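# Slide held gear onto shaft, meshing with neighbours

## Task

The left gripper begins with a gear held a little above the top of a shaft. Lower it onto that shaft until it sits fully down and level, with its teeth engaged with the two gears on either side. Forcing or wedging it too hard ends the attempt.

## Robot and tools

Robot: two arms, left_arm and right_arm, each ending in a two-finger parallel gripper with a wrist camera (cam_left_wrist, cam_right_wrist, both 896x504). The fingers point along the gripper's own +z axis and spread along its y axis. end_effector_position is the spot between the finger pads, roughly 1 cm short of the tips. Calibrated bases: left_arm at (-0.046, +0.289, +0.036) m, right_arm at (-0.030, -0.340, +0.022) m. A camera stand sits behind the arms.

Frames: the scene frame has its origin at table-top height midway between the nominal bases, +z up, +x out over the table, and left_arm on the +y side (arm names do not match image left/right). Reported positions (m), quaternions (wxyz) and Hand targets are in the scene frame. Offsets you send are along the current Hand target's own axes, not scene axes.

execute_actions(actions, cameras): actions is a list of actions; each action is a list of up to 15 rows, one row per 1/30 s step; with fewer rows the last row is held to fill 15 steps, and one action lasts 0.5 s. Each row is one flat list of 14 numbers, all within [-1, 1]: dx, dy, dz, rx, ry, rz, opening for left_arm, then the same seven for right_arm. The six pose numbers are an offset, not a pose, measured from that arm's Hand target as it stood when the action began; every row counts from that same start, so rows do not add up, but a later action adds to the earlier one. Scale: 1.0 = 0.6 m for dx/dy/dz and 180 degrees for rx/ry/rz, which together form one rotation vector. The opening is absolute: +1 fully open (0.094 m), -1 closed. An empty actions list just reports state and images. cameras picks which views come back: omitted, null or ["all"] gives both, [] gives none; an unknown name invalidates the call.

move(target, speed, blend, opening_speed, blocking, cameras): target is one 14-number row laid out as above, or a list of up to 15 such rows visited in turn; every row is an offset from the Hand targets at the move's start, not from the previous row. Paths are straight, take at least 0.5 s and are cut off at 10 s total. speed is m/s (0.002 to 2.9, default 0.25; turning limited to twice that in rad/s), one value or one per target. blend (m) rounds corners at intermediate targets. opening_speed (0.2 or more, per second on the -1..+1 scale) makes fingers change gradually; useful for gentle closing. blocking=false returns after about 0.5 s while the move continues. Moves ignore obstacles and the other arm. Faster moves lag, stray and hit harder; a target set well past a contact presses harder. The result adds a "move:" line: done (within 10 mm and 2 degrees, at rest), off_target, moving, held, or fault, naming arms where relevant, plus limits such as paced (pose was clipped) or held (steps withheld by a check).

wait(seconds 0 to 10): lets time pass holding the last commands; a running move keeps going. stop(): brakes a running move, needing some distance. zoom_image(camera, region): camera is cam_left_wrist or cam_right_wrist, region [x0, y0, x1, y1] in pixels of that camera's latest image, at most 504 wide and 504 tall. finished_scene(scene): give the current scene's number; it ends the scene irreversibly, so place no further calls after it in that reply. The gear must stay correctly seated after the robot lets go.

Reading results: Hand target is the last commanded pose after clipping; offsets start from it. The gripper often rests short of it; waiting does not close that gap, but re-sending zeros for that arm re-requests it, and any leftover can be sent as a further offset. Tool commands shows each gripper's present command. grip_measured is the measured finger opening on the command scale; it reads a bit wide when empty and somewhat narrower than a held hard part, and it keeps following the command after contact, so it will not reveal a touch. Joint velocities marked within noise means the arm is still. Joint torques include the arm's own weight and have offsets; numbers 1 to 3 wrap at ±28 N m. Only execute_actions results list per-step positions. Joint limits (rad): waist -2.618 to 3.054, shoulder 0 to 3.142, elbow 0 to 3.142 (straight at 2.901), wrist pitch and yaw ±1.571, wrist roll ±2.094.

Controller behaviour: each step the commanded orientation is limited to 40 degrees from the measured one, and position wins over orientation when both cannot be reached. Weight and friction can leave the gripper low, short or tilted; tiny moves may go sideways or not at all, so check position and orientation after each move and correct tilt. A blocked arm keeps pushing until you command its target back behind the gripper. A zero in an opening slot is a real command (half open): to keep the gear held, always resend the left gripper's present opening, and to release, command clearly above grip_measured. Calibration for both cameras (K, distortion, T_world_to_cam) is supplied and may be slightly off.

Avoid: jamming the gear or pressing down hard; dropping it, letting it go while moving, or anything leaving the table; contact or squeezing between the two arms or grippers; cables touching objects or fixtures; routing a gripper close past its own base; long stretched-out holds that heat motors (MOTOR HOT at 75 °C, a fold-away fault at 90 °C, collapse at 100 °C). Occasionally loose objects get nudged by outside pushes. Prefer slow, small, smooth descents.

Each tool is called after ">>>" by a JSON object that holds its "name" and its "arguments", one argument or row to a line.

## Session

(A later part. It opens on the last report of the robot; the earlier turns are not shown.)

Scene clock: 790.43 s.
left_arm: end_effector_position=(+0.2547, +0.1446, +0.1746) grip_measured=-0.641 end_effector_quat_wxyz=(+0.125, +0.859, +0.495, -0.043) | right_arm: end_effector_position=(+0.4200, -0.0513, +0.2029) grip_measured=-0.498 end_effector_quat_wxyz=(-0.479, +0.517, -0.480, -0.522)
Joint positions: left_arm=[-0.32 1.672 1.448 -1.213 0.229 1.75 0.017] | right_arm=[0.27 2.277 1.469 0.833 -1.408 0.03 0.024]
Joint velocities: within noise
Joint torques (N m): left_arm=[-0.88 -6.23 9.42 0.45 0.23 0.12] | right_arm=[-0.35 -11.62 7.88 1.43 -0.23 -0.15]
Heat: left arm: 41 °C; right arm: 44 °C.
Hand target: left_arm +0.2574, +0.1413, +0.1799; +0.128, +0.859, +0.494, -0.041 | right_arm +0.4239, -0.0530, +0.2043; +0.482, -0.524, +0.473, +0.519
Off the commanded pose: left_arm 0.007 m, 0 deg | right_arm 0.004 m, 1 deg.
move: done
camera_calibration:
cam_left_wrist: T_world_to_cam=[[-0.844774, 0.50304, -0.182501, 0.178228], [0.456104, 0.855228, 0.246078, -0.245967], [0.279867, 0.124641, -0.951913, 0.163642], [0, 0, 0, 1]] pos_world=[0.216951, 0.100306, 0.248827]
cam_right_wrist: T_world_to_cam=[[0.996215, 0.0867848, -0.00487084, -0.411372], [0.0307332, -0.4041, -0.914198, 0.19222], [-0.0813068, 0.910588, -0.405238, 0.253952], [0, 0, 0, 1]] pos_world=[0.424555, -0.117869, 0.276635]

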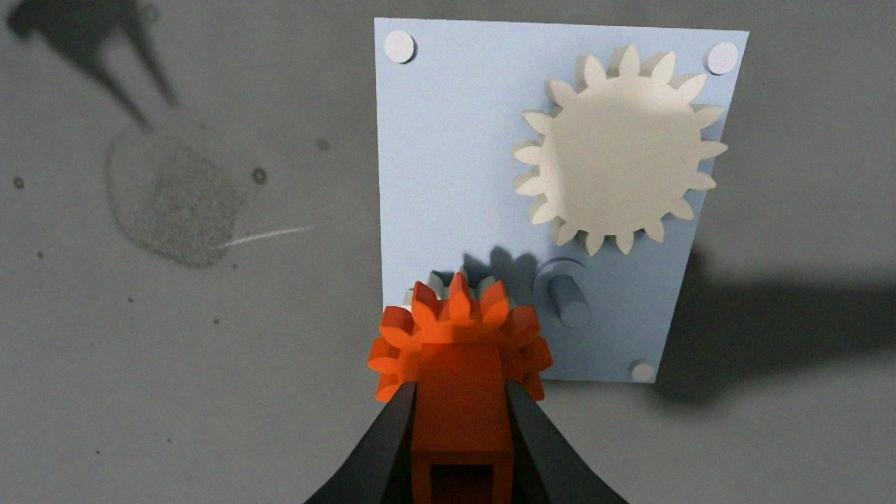

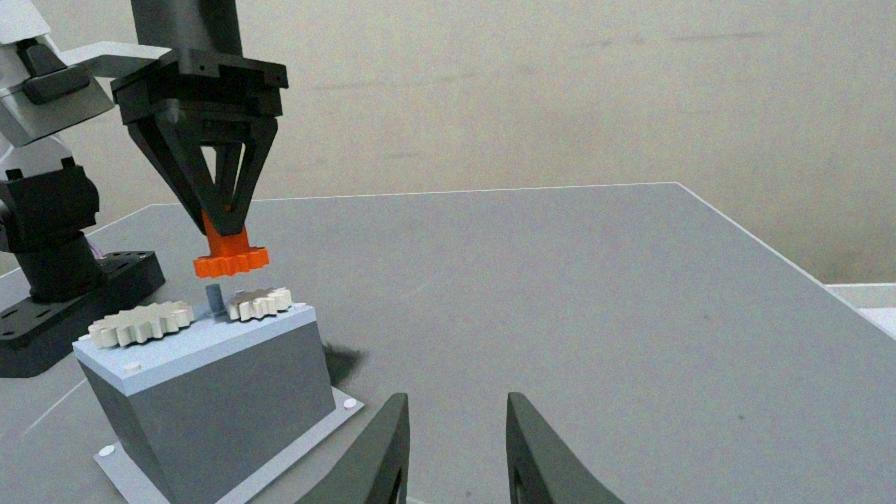

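>>> {"name": "move", "arguments": {
  "target": [0.001,-0.068,0,0,0,0,-1,0,0.2,0,0.028,0,0,-0.5],
  "speed": 0.06
}}

>>> {"name": "zoom_image", "arguments": {
  "camera": "cam_right_wrist",
  "region": [280, 190, 420, 330]
}}

Scene clock: 855.00 s.
left_arm: end_effector_position=(+0.2203, +0.1609, +0.1675) grip_measured=-0.641 end_effector_quat_wxyz=(+0.114, +0.858, +0.498, -0.051) | right_arm: end_effector_position=(+0.3065, -0.0652, +0.1846) grip_measured=-0.498 end_effector_quat_wxyz=(+0.480, -0.492, +0.514, +0.514)
Joint positions: left_arm=[-0.306 1.554 1.301 -1.213 0.229 1.762 0.017] | right_arm=[0.315 1.939 0.837 1.056 -1.294 0.012 0.024]
Joint velocities: within noise
Joint torques (N m): left_arm=[0.36 -7.82 6.28 0.72 0.27 0.28] | right_arm=[0.85 -13.34 3.92 1.85 0.08 -0.12]
Heat: left arm: 43 °C; right arm: 46 °C.
Hand target: left_arm +0.2226, +0.1614, +0.1724; +0.128, +0.859, +0.494, -0.041 | right_arm +0.3044, -0.0636, +0.2026; +0.505, -0.502, +0.495, +0.498
Off the commanded pose: left_arm 0.006 m, 2 deg | right_arm 0.018 m, 4 deg.
move: off_target (right_arm)
camera_calibration:
cam_left_wrist: T_world_to_cam=[[-0.850612, 0.502175, -0.155821, 0.13666], [0.459784, 0.854171, 0.242879, -0.242671], [0.255066, 0.134951, -0.95746, 0.169277], [0, 0, 0, 1]] pos_world=[0.184644, 0.115811, 0.24231]
cam_right_wrist: T_world_to_cam=[[0.998325, 0.0184253, -0.0548352, -0.293022], [-0.042013, -0.420676, -0.906238, 0.193153], [-0.0397656, 0.907024, -0.419197, 0.239522], [0, 0, 0, 1]] pos_world=[0.310171, -0.130598, 0.259381]

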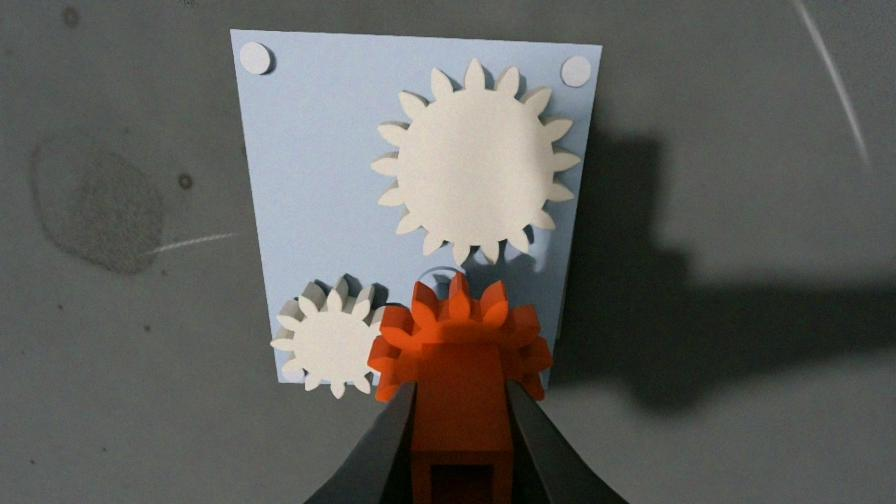

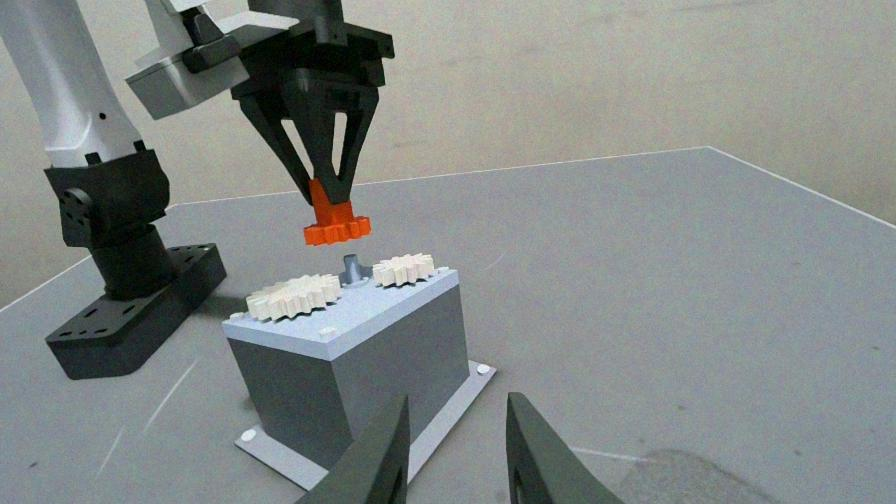

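Scaled by 3.600 from the camera's 896x504 image, which has a finer 1280x720 frame.

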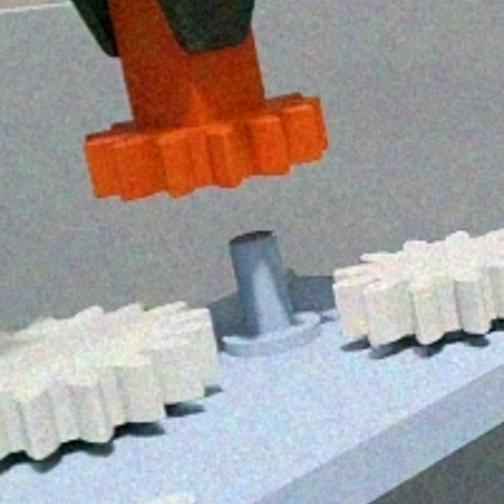

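>>> {"name": "move", "arguments": {
  "target": [0.002,0.007,0,-0.0106,0,0.0036,-1,0,0,0,0,0,0,-0.5],
  "speed": 0.06
}}

>>> {"name": "zoom_image", "arguments": {
  "camera": "cam_right_wrist",
  "region": [280, 190, 420, 330]
}}

>>> {"name": "zoom_image", "arguments": {
  "camera": "cam_left_wrist",
  "region": [350, 230, 570, 410]
}}

Scene clock: 890.50 s.
left_arm: end_effector_position=(+0.2246, +0.1611, +0.1675) grip_measured=-0.641 end_effector_quat_wxyz=(+0.126, +0.859, +0.495, -0.040) | right_arm: end_effector_position=(+0.3065, -0.0652, +0.1847) grip_measured=-0.498 end_effector_quat_wxyz=(+0.480, -0.492, +0.514, +0.513)
Joint positions: left_arm=[-0.3 1.54 1.284 -1.179 0.229 1.771 0.017] | right_arm=[0.315 1.939 0.837 1.058 -1.293 0.012 0.024]
Joint velocities: within noise
Joint torques (N m): left_arm=[0.38 -7.84 6.2 0.76 0.35 0.27] | right_arm=[0.85 -13.3 4.07 1.84 0.07 -0.12]
Heat: left arm: 40 °C; right arm: 46 °C.
Hand target: left_arm +0.2269, +0.1604, +0.1730; +0.142, +0.860, +0.489, -0.032 | right_arm +0.3044, -0.0636, +0.2026; +0.505, -0.502, +0.495, +0.498
Off the commanded pose: left_arm 0.006 m, 2 deg | right_arm 0.018 m, 4 deg.
move: off_target (right_arm)
camera_calibration:
cam_left_wrist: T_world_to_cam=[[-0.843518, 0.503545, -0.18687, 0.143509], [0.45501, 0.854813, 0.249522, -0.244906], [0.285384, 0.125448, -0.950168, 0.161659], [0, 0, 0, 1]] pos_world=[0.186352, 0.116806, 0.24153]
cam_right_wrist: T_world_to_cam=[[0.998398, 0.0177395, -0.0537315, -0.293412], [-0.0413118, -0.420373, -0.90641, 0.193068], [-0.0386666, 0.907178, -0.418967, 0.239273], [0, 0, 0, 1]] pos_world=[0.31017, -0.130698, 0.25948]

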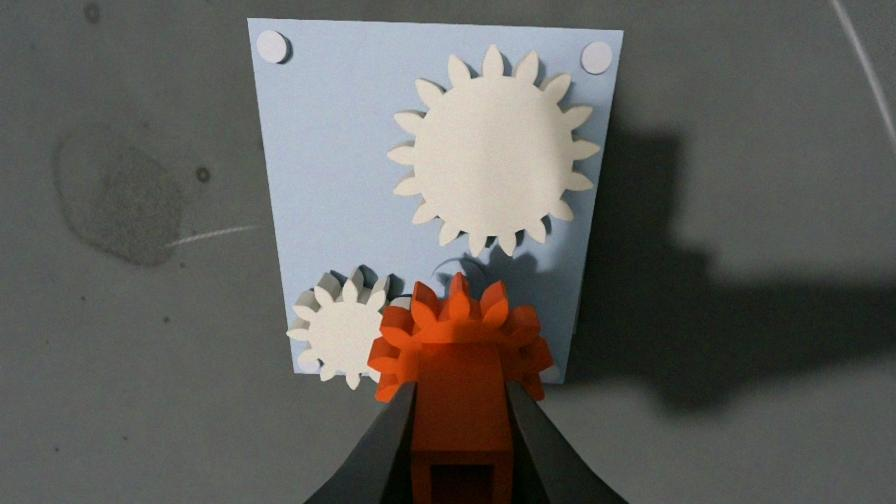

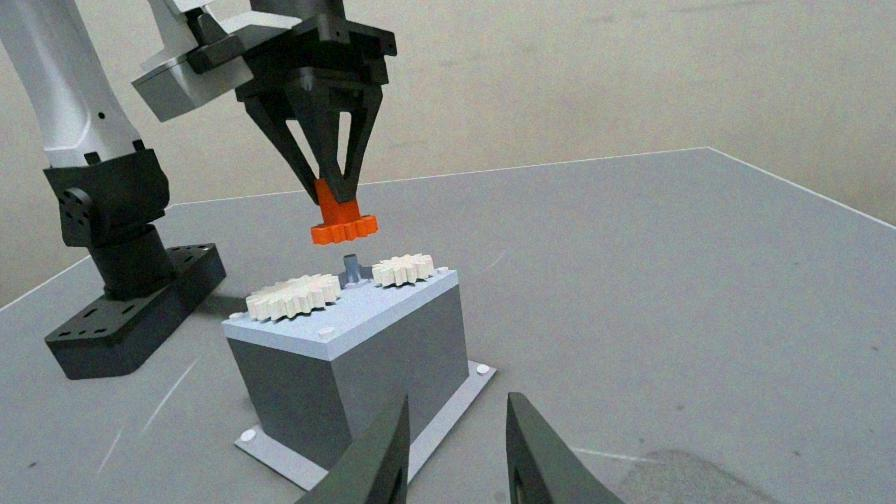

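Scaled by 3.600 from the camera's 896x504 image, which has a finer 1280x720 frame.

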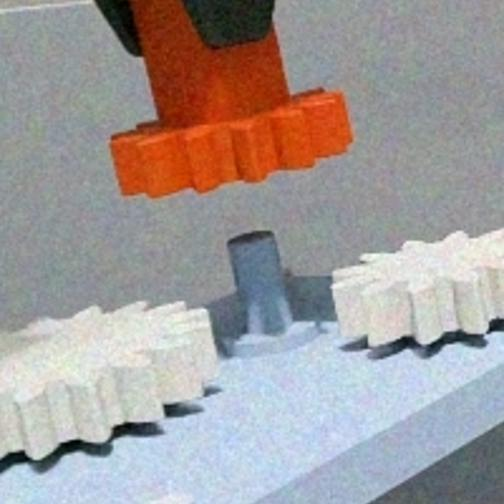

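Scaled by 2.291 from the camera's 896x504 image, which has a finer 1280x720 frame.

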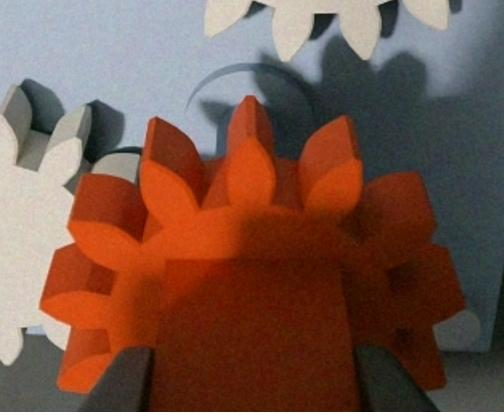

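>>> {"name": "move", "arguments": {
  "target": [-0.0007,0.0007,0.0183,0.008,0,0,-1,0,-0.2,-0.02,-0.028,0,0,-0.5],
  "speed": 0.06
}}

>>> {"name": "zoom_image", "arguments": {
  "camera": "cam_right_wrist",
  "region": [100, 190, 280, 330]
}}

>>> {"name": "zoom_image", "arguments": {
  "camera": "cam_left_wrist",
  "region": [350, 230, 570, 410]
}}

Scene clock: 943.33 s.
left_arm: end_effector_position=(+0.2266, +0.1605, +0.1659) grip_measured=-0.641 end_effector_quat_wxyz=(+0.129, +0.859, +0.494, -0.037) | right_arm: end_effector_position=(+0.4201, -0.0730, +0.2040) grip_measured=-0.498 end_effector_quat_wxyz=(-0.483, +0.520, -0.476, -0.519)
Joint positions: left_arm=[-0.3 1.54 1.276 -1.163 0.229 1.771 0.017] | right_arm=[0.225 2.264 1.443 0.865 -1.453 0.035 0.024]
Joint velocities: within noise
Joint torques (N m): left_arm=[-1.03 -5.12 6.31 0.8 0.28 0.2] | right_arm=[-0.53 -11.25 7.77 1.36 -0.23 -0.03]
Heat: left arm: 38 °C; right arm: 46 °C.
Hand target: left_arm +0.2279, +0.1568, +0.1627; +0.132, +0.861, +0.489, -0.038 | right_arm +0.4244, -0.0756, +0.2043; +0.482, -0.524, +0.472, +0.519
Off the commanded pose: left_arm 0.005 m, 1 deg | right_arm 0.005 m, 1 deg.
move: done
camera_calibration:
cam_left_wrist: T_world_to_cam=[[-0.841804, 0.503082, -0.195641, 0.146477], [0.452907, 0.855479, 0.25106, -0.244851], [0.29367, 0.122736, -0.947995, 0.157814], [0, 0, 0, 1]] pos_world=[0.187854, 0.116405, 0.239736]
cam_right_wrist: T_world_to_cam=[[0.996123, 0.0875209, 0.00885691, -0.412334], [0.0434564, -0.402047, -0.914587, 0.1793], [-0.0764846, 0.911426, -0.404292, 0.272041], [0, 0, 0, 1]] pos_world=[0.423751, -0.13977, 0.277622]

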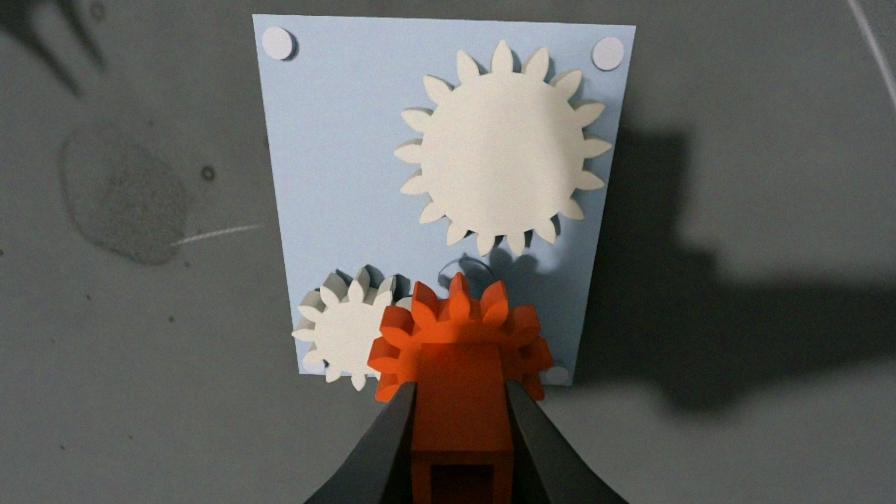

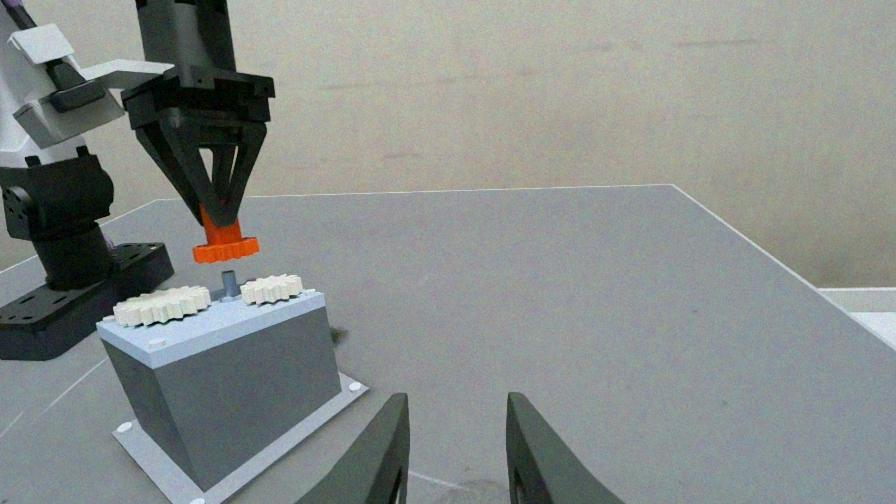

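Scaled by 2.800 from the camera's 896x504 image, which has a finer 1280x720 frame.

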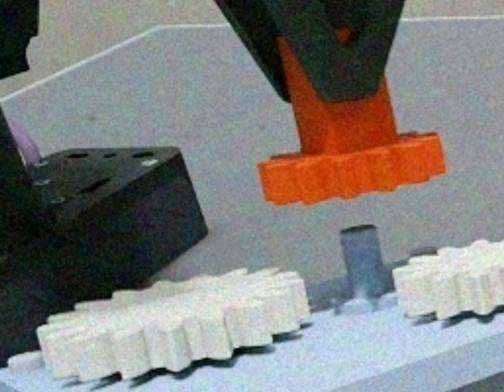

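Scaled by 2.291 from the camera's 896x504 image, which has a finer 1280x720 frame.

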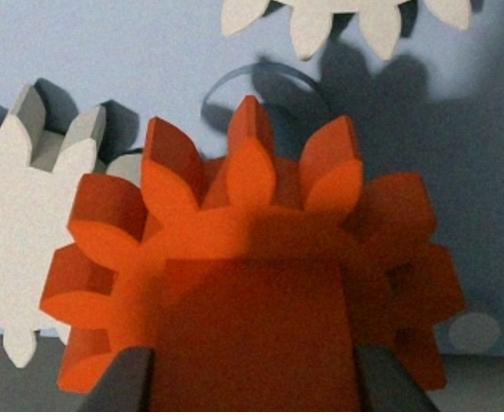

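>>> {"name": "move", "arguments": {
  "target": [0.0005,-0.002,0.0133,0,0,0,-1,0,0,0,0,0,0,-0.5],
  "speed": 0.06
}}

>>> {"name": "zoom_image", "arguments": {
  "camera": "cam_right_wrist",
  "region": [160, 190, 300, 320]
}}

>>> {"name": "zoom_image", "arguments": {
  "camera": "cam_left_wrist",
  "region": [350, 230, 570, 410]
}}

Scene clock: 963.17 s.
left_arm: end_effector_position=(+0.2260, +0.1589, +0.1573) grip_measured=-0.641 end_effector_quat_wxyz=(+0.128, +0.860, +0.492, -0.038) | right_arm: end_effector_position=(+0.4201, -0.0730, +0.2035) grip_measured=-0.498 end_effector_quat_wxyz=(-0.481, +0.519, -0.477, -0.520)
Joint positions: left_arm=[-0.306 1.544 1.246 -1.131 0.229 1.771 0.017] | right_arm=[0.225 2.264 1.443 0.86 -1.454 0.035 0.024]
Joint velocities: within noise
Joint torques (N m): left_arm=[-0.88 -5.41 6.28 0.79 0.25 0.15] | right_arm=[-0.47 -11.33 7.86 1.37 -0.22 -0.05]
Heat: left arm: 39 °C; right arm: 46 °C.
Hand target: left_arm +0.2276, +0.1556, +0.1547; +0.132, +0.861, +0.489, -0.038 | right_arm +0.4244, -0.0756, +0.2042; +0.482, -0.524, +0.473, +0.519
Off the commanded pose: left_arm 0.005 m, 1 deg | right_arm 0.005 m, 1 deg.
move: done
camera_calibration:
cam_left_wrist: T_world_to_cam=[[-0.839294, 0.507954, -0.193827, 0.143376], [0.458188, 0.852751, 0.250757, -0.241732], [0.29266, 0.12165, -0.948447, 0.150486], [0, 0, 0, 1]] pos_world=[0.187052, 0.115002, 0.231135]
cam_right_wrist: T_world_to_cam=[[0.996117, 0.0879354, 0.00433683, -0.411326], [0.0395427, -0.402835, -0.914418, 0.180468], [-0.0786627, 0.911039, -0.404748, 0.272808], [0, 0, 0, 1]] pos_world=[0.424052, -0.13967, 0.277226]

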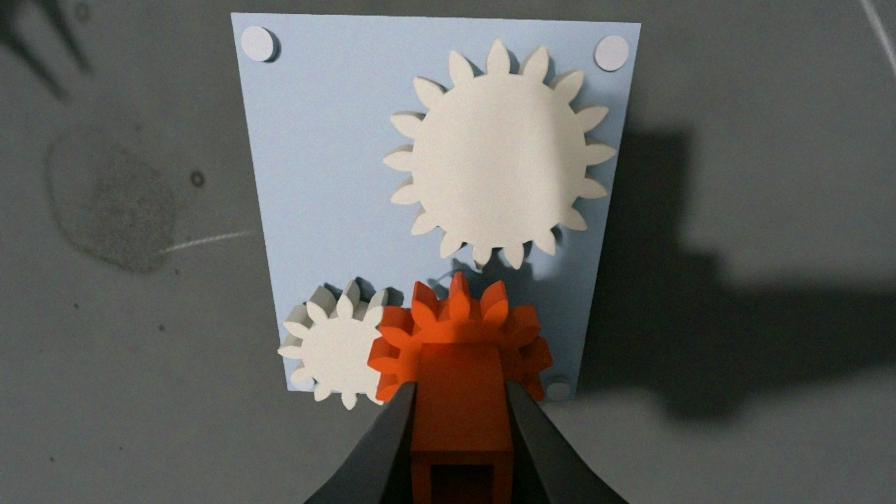

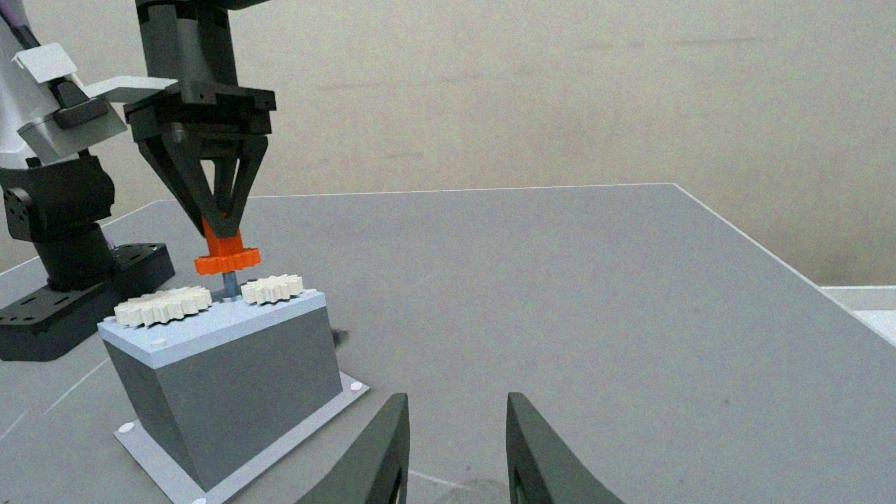

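Scaled by 3.600 from the camera's 896x504 image, which has a finer 1280x720 frame.

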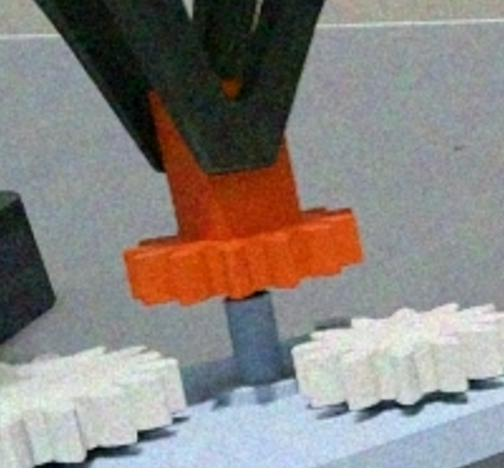

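Scaled by 2.291 from the camera's 896x504 image, which has a finer 1280x720 frame.

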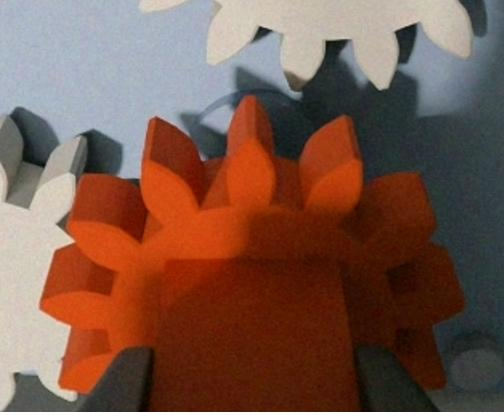

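>>> {"name": "move", "arguments": {
  "target": [0.0017,-0.0013,-0.0033,0,0,0,-1,0,0,0,0,0,0,-0.5],
  "speed": 0.06
}}

>>> {"name": "zoom_image", "arguments": {
  "camera": "cam_right_wrist",
  "region": [160, 190, 300, 320]
}}

Scene clock: 995.63 s.
left_arm: end_effector_position=(+0.2262, +0.1588, +0.1573) grip_measured=-0.641 end_effector_quat_wxyz=(+0.129, +0.860, +0.492, -0.038) | right_arm: end_effector_position=(+0.4201, -0.0730, +0.2034) grip_measured=-0.498 end_effector_quat_wxyz=(-0.481, +0.519, -0.478, -0.520)
Joint positions: left_arm=[-0.306 1.544 1.246 -1.13 0.229 1.771 0.017] | right_arm=[0.225 2.264 1.443 0.859 -1.454 0.035 0.024]
Joint velocities: within noise
Joint torques (N m): left_arm=[-0.35 -5.61 6.56 0.7 0.29 0.2] | right_arm=[-0.51 -11.33 7.86 1.37 -0.2 -0.04]
Heat: left arm: 38 °C; right arm: 46 °C.
Hand target: left_arm +0.2273, +0.1573, +0.1563; +0.132, +0.861, +0.489, -0.038 | right_arm +0.4244, -0.0756, +0.2042; +0.482, -0.524, +0.473, +0.519
Off the commanded pose: left_arm 0.002 m, 0 deg | right_arm 0.005 m, 1 deg.
move: done
camera_calibration:
cam_left_wrist: T_world_to_cam=[[-0.839131, 0.507948, -0.194546, 0.143667], [0.458036, 0.852783, 0.250926, -0.241732], [0.293363, 0.121451, -0.948255, 0.150411], [0, 0, 0, 1]] pos_world=[0.187152, 0.114902, 0.231235]
cam_right_wrist: T_world_to_cam=[[0.996121, 0.0879184, 0.00357037, -0.411217], [0.0388444, -0.402977, -0.914385, 0.180641], [-0.0789525, 0.910978, -0.404829, 0.272913], [0, 0, 0, 1]] pos_world=[0.424153, -0.13967, 0.277127]

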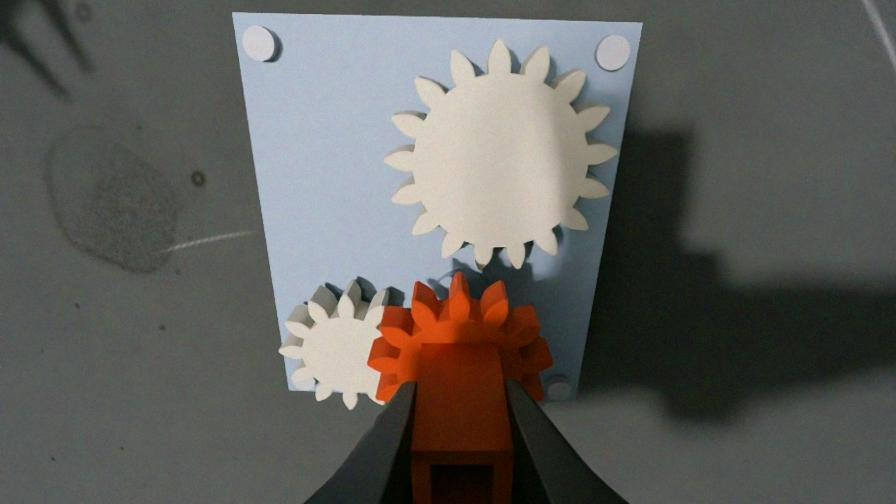

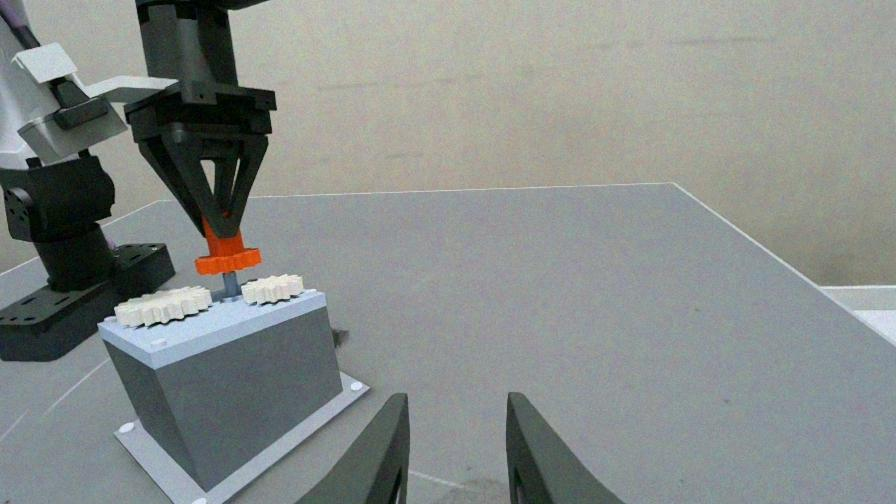

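Scaled by 3.600 from the camera's 896x504 image, which has a finer 1280x720 frame.

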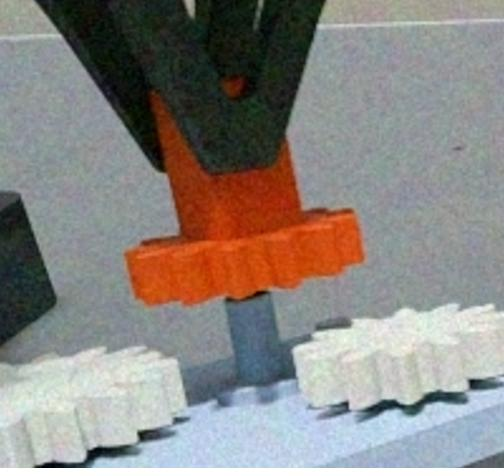

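>>> {"name": "move", "arguments": {
  "target": [
    [0,0,-0.02,0,0,0,-1,0,0.1,0.01,0.014,0,0,-0.5],
    [0,0,0.0027,0,0,0,-1,0,0.184,0.018,0.028,0,0,-0.5]
  ],
  "speed": 0.06
}}

>>> {"name": "zoom_image", "arguments": {
  "camera": "cam_right_wrist",
  "region": [280, 170, 420, 310]
}}

>>> {"name": "zoom_image", "arguments": {
  "camera": "cam_left_wrist",
  "region": [350, 230, 570, 410]
}}

Scene clock: 1014.23 s.
left_arm: end_effector_position=(+0.2256, +0.1596, +0.1567) grip_measured=-0.641 end_effector_quat_wxyz=(+0.127, +0.860, +0.492, -0.039) | right_arm: end_effector_position=(+0.3155, -0.0763, +0.1848) grip_measured=-0.498 end_effector_quat_wxyz=(+0.481, -0.492, +0.513, +0.513)
Joint positions: left_arm=[-0.304 1.544 1.244 -1.131 0.229 1.772 0.017] | right_arm=[0.278 1.956 0.863 1.049 -1.331 0.011 0.024]
Joint velocities: within noise
Joint torques (N m): left_arm=[-0.65 -5.6 6.34 0.79 0.27 0.18] | right_arm=[0.76 -13.38 3.95 1.89 0.06 -0.11]
Heat: left arm: 39 °C; right arm: 47 °C.
Hand target: left_arm +0.2273, +0.1569, +0.1546; +0.132, +0.861, +0.489, -0.038 | right_arm +0.3134, -0.0746, +0.2026; +0.504, -0.502, +0.495, +0.498
Off the commanded pose: left_arm 0.004 m, 1 deg | right_arm 0.018 m, 4 deg.
move: off_target (right_arm)
camera_calibration:
cam_left_wrist: T_world_to_cam=[[-0.83993, 0.507766, -0.191551, 0.142421], [0.458357, 0.852719, 0.250558, -0.242008], [0.290564, 0.122652, -0.948962, 0.150391], [0, 0, 0, 1]] pos_world=[0.186852, 0.115603, 0.230633]
cam_right_wrist: T_world_to_cam=[[0.998443, 0.0185589, -0.0526071, -0.302289], [-0.0400079, -0.41896, -0.907123, 0.188695], [-0.0388755, 0.907815, -0.417565, 0.249571], [0, 0, 0, 1]] pos_world=[0.31907, -0.141899, 0.259479]

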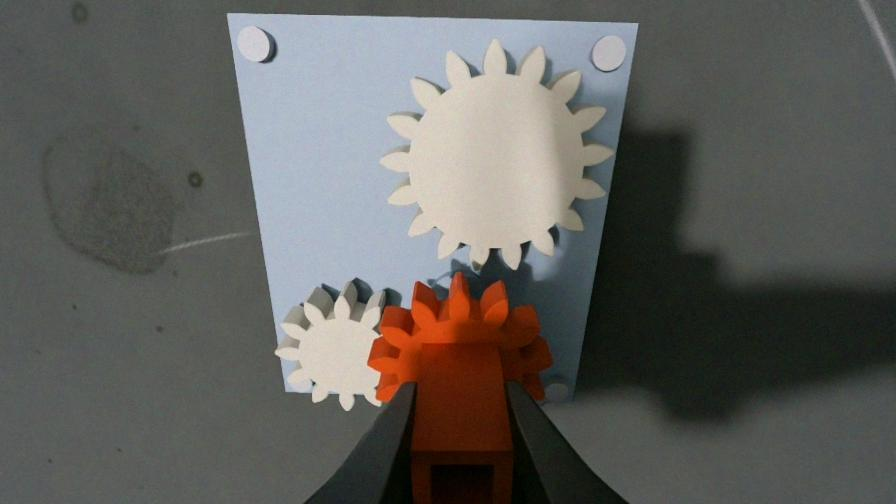

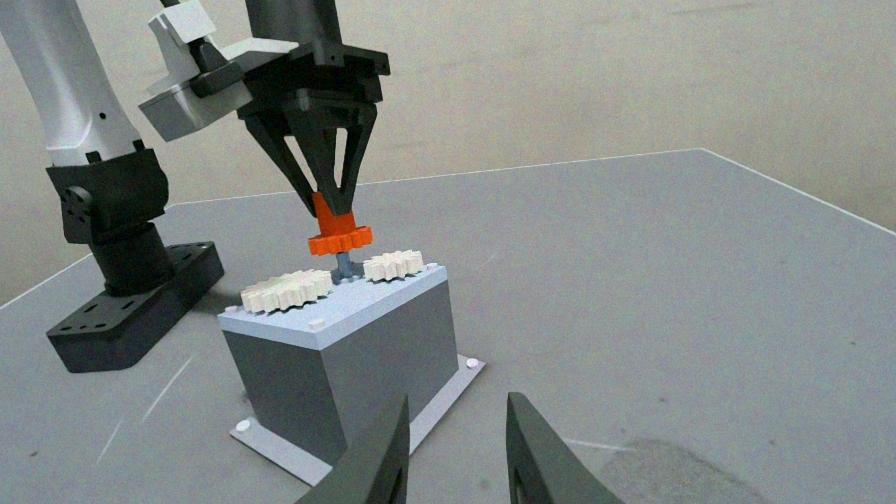

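Scaled by 3.600 from the camera's 896x504 image, which has a finer 1280x720 frame.

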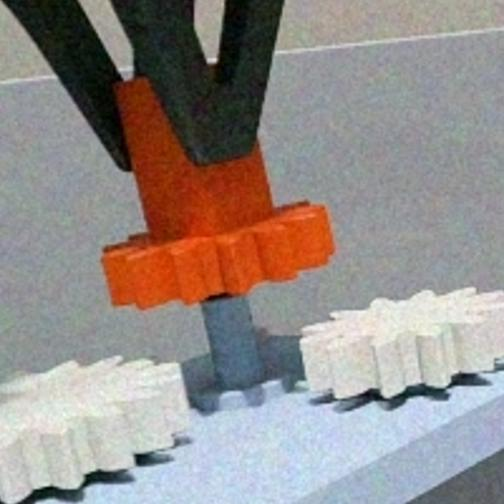

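Scaled by 2.291 from the camera's 896x504 image, which has a finer 1280x720 frame.

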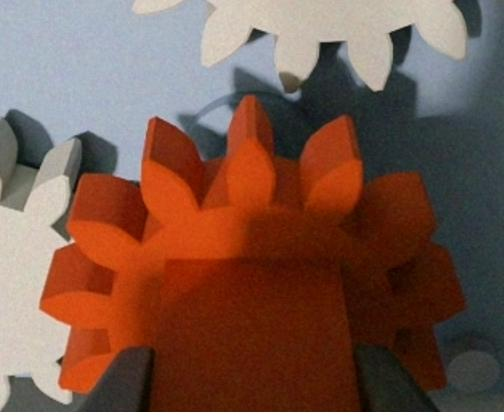

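>>> {"name": "zoom_image", "arguments": {
  "camera": "cam_left_wrist",
  "region": [410, 250, 510, 320]
}}

Scaled by 5.040 from the camera's 896x504 image, which has a finer 1280x720 frame.

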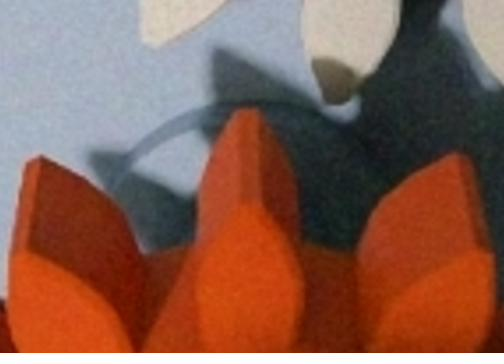

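>>> {"name": "move", "arguments": {
  "target": [0.0003,0,0.005,0,0,0,-1,0,0,0,0,0,0,-0.5],
  "speed": 0.03
}}

>>> {"name": "zoom_image", "arguments": {
  "camera": "cam_right_wrist",
  "region": [280, 170, 420, 310]
}}

Scene clock: 1071.10 s.
left_arm: end_effector_position=(+0.2262, +0.1594, +0.1546) grip_measured=-0.641 end_effector_quat_wxyz=(+0.129, +0.860, +0.492, -0.038) | right_arm: end_effector_position=(+0.3156, -0.0764, +0.1849) grip_measured=-0.498 end_effector_quat_wxyz=(+0.481, -0.492, +0.513, +0.513)
Joint positions: left_arm=[-0.304 1.544 1.235 -1.12 0.229 1.772 0.017] | right_arm=[0.278 1.956 0.862 1.051 -1.33 0.011 0.024]
Joint velocities: within noise
Joint torques (N m): left_arm=[-0.95 -5.24 6.37 0.8 0.27 0.14] | right_arm=[0.91 -13.46 4.05 1.81 0.05 -0.06]
Heat: left arm: 38 °C; right arm: 48 °C.
Hand target: left_arm +0.2277, +0.1562, +0.1518; +0.132, +0.861, +0.489, -0.038 | right_arm +0.3135, -0.0746, +0.2026; +0.504, -0.502, +0.495, +0.498
Off the commanded pose: left_arm 0.005 m, 0 deg | right_arm 0.018 m, 4 deg.
move: off_target (right_arm)
camera_calibration:
cam_left_wrist: T_world_to_cam=[[-0.83936, 0.507621, -0.194411, 0.142867], [0.457681, 0.852935, 0.251058, -0.241523], [0.293262, 0.12175, -0.948248, 0.147666], [0, 0, 0, 1]] pos_world=[0.187152, 0.115503, 0.228435]
cam_right_wrist: T_world_to_cam=[[0.998536, 0.0177346, -0.0511024, -0.302719], [-0.0390021, -0.418558, -0.907352, 0.188535], [-0.0374808, 0.908017, -0.417253, 0.249202], [0, 0, 0, 1]] pos_world=[0.318969, -0.141998, 0.259578]

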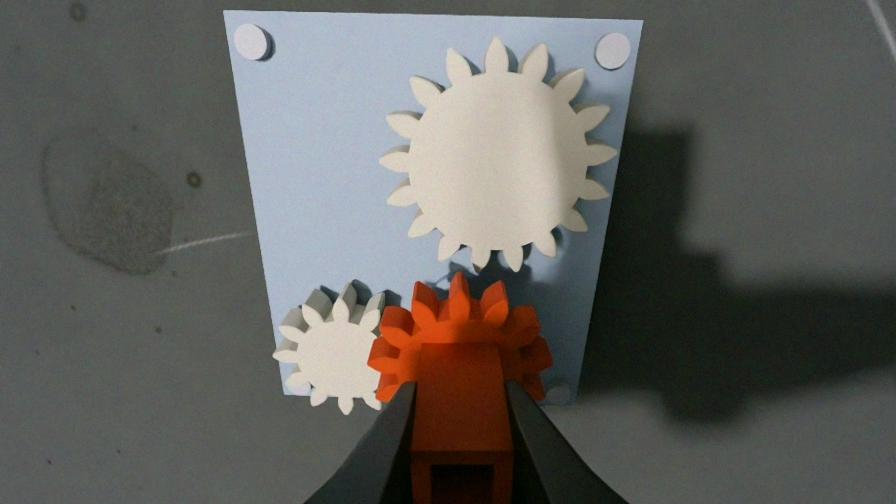

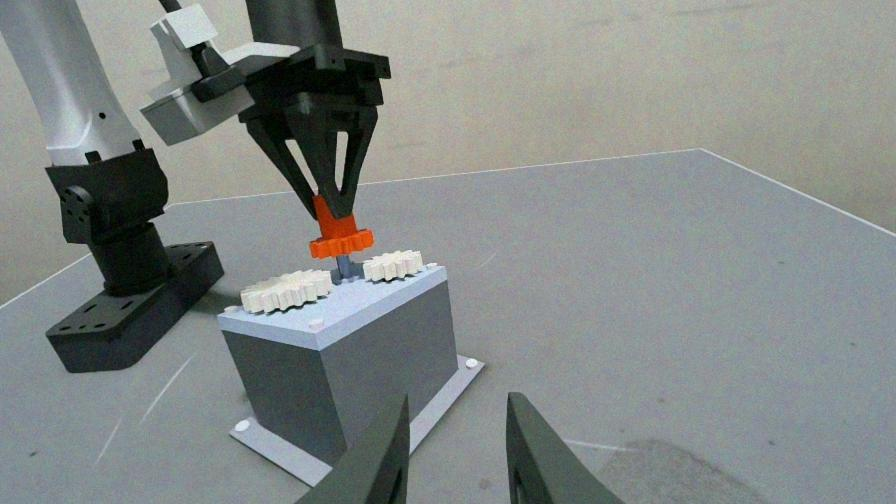

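Scaled by 3.600 from the camera's 896x504 image, which has a finer 1280x720 frame.

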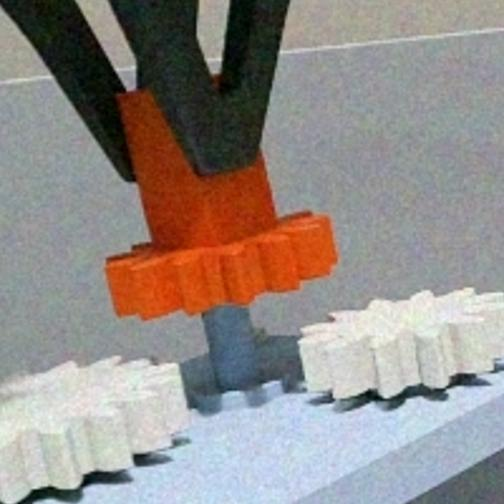

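>>> {"name": "move", "arguments": {
  "target": [0.0003,0,0.005,0,0,0,-1,0,0,0,0,0,0,-0.5],
  "speed": 0.03
}}

>>> {"name": "zoom_image", "arguments": {
  "camera": "cam_right_wrist",
  "region": [280, 170, 420, 310]
}}

Scene clock: 1083.13 s.
left_arm: end_effector_position=(+0.2270, +0.1592, +0.1538) grip_measured=-0.641 end_effector_quat_wxyz=(+0.130, +0.860, +0.492, -0.036) | right_arm: end_effector_position=(+0.3156, -0.0764, +0.1850) grip_measured=-0.498 end_effector_quat_wxyz=(+0.482, -0.492, +0.512, +0.513)
Joint positions: left_arm=[-0.304 1.544 1.231 -1.112 0.229 1.772 0.017] | right_arm=[0.278 1.956 0.862 1.052 -1.33 0.011 0.024]
Joint velocities: within noise
Joint torques (N m): left_arm=[-1.01 -5.04 5.83 0.86 0.28 0.14] | right_arm=[0.92 -13.39 4.03 1.82 0.07 -0.07]
Heat: left arm: 38 °C; right arm: 48 °C.
Hand target: left_arm +0.2280, +0.1556, +0.1488; +0.132, +0.861, +0.489, -0.038 | right_arm +0.3135, -0.0746, +0.2027; +0.505, -0.502, +0.495, +0.498
Off the commanded pose: left_arm 0.006 m, 0 deg | right_arm 0.018 m, 4 deg.
move: off_target (right_arm)
camera_calibration:
cam_left_wrist: T_world_to_cam=[[-0.838629, 0.507407, -0.198088, 0.144023], [0.456771, 0.853219, 0.251748, -0.241421], [0.296752, 0.120643, -0.947303, 0.14592], [0, 0, 0, 1]] pos_world=[0.187753, 0.115302, 0.227537]
cam_right_wrist: T_world_to_cam=[[0.998574, 0.0177658, -0.0503364, -0.30292], [-0.0382992, -0.418406, -0.907452, 0.188448], [-0.0371827, 0.908086, -0.417129, 0.249126], [0, 0, 0, 1]] pos_world=[0.318969, -0.141998, 0.259677]

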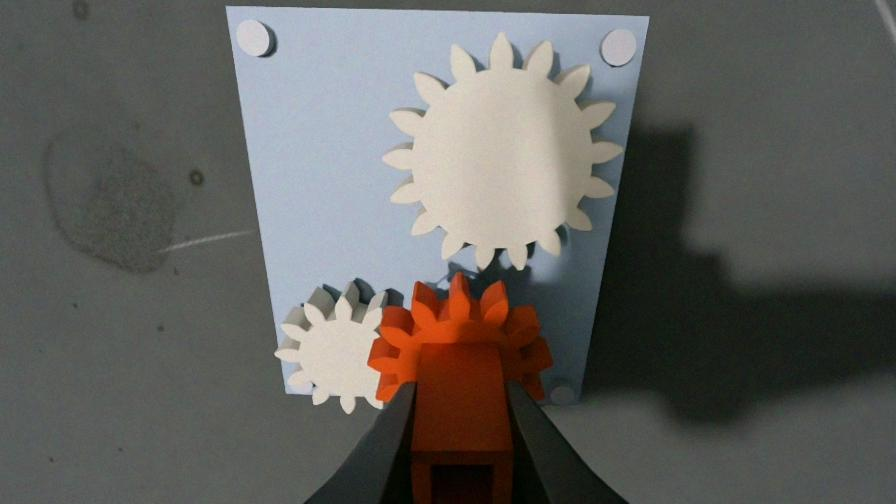

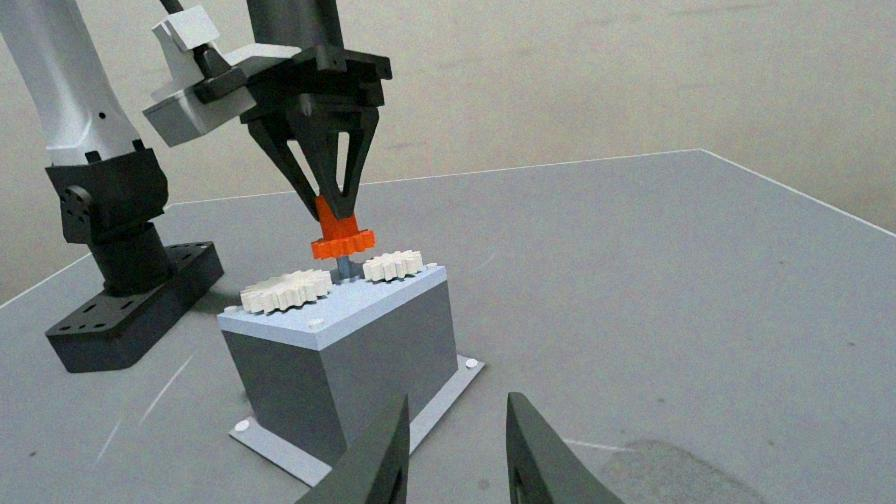

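Scaled by 3.600 from the camera's 896x504 image, which has a finer 1280x720 frame.

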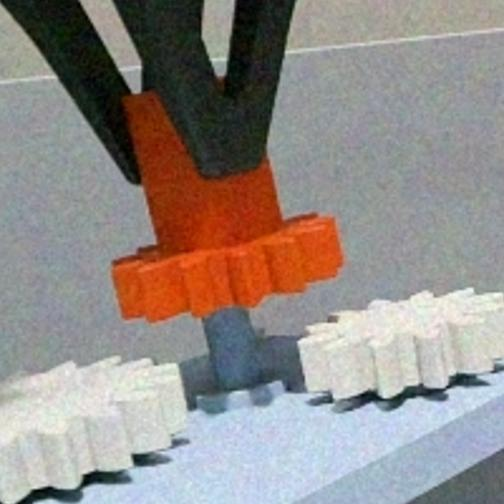

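>>> {"name": "move", "arguments": {
  "target": [
    [-0.0007,-0.0025,-0.02,0,0,0,-1,0,0,0,0,0,0,-0.5],
    [-0.0007,-0.0025,-0.003,0,0,0,-1,0,0,0,0,0,0,-0.5]
  ],
  "speed": 0.05
}}

>>> {"name": "zoom_image", "arguments": {
  "camera": "cam_right_wrist",
  "region": [280, 170, 420, 310]
}}

>>> {"name": "zoom_image", "arguments": {
  "camera": "cam_left_wrist",
  "region": [410, 250, 510, 320]
}}

Scene clock: 1107.63 s.
left_arm: end_effector_position=(+0.2269, +0.1592, +0.1538) grip_measured=-0.641 end_effector_quat_wxyz=(+0.130, +0.860, +0.492, -0.037) | right_arm: end_effector_position=(+0.3156, -0.0764, +0.1850) grip_measured=-0.498 end_effector_quat_wxyz=(+0.482, -0.492, +0.512, +0.513)
Joint positions: left_arm=[-0.304 1.544 1.231 -1.112 0.229 1.772 0.017] | right_arm=[0.278 1.956 0.862 1.052 -1.33 0.011 0.024]
Joint velocities: within noise
Joint torques (N m): left_arm=[-0.91 -5.56 5.72 0.79 0.25 0.16] | right_arm=[0.85 -13.45 4.03 1.79 0.08 -0.08]
Heat: left arm: 39 °C; right arm: 49 °C.
Hand target: left_arm +0.2263, +0.1564, +0.1504; +0.132, +0.861, +0.489, -0.038 | right_arm +0.3134, -0.0746, +0.2026; +0.504, -0.502, +0.495, +0.498
Off the commanded pose: left_arm 0.004 m, 0 deg | right_arm 0.018 m, 4 deg.
move: off_target (right_arm)
camera_calibration:
cam_left_wrist: T_world_to_cam=[[-0.838721, 0.507412, -0.197688, 0.143813], [0.45686, 0.853202, 0.251645, -0.241451], [0.296355, 0.120744, -0.947415, 0.146026], [0, 0, 0, 1]] pos_world=[0.187653, 0.115402, 0.227537]
cam_right_wrist: T_world_to_cam=[[0.998574, 0.0177658, -0.0503364, -0.30292], [-0.0382992, -0.418406, -0.907452, 0.188448], [-0.0371827, 0.908086, -0.417129, 0.249126], [0, 0, 0, 1]] pos_world=[0.318969, -0.141998, 0.259677]

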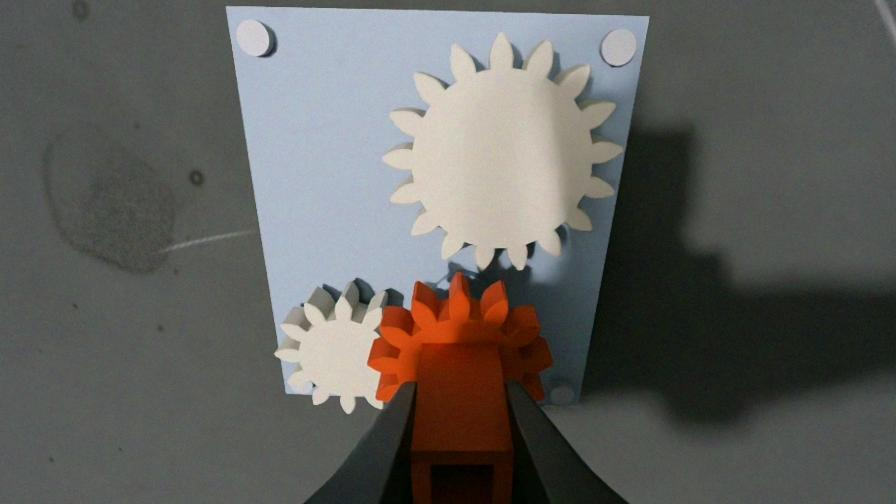

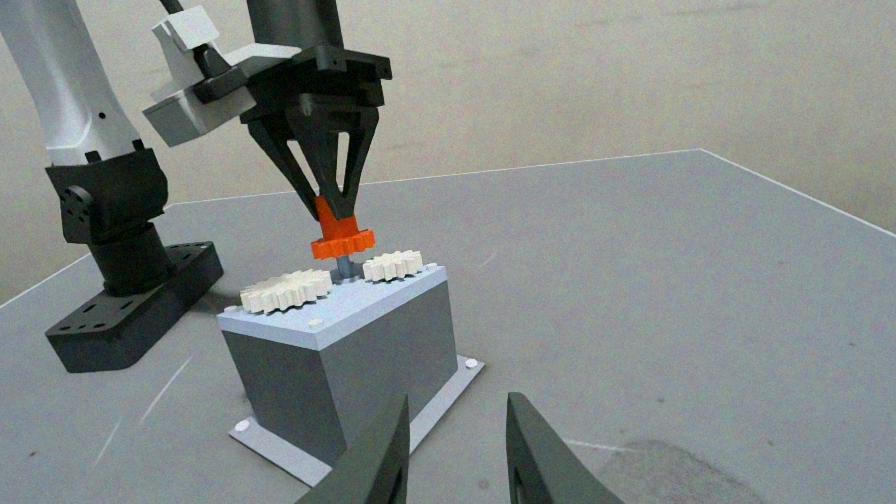

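Scaled by 3.600 from the camera's 896x504 image, which has a finer 1280x720 frame.

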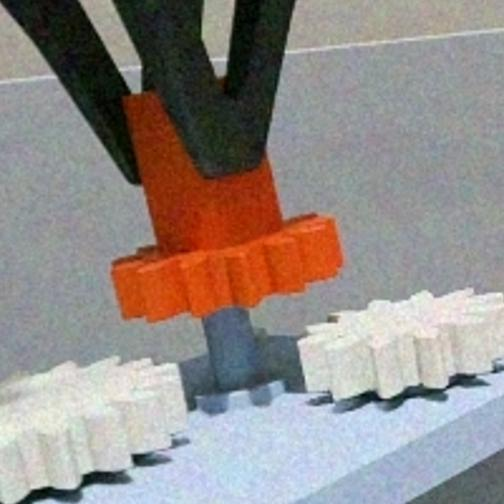

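Scaled by 5.040 from the camera's 896x504 image, which has a finer 1280x720 frame.

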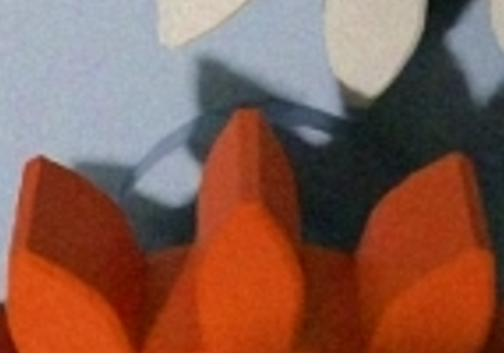

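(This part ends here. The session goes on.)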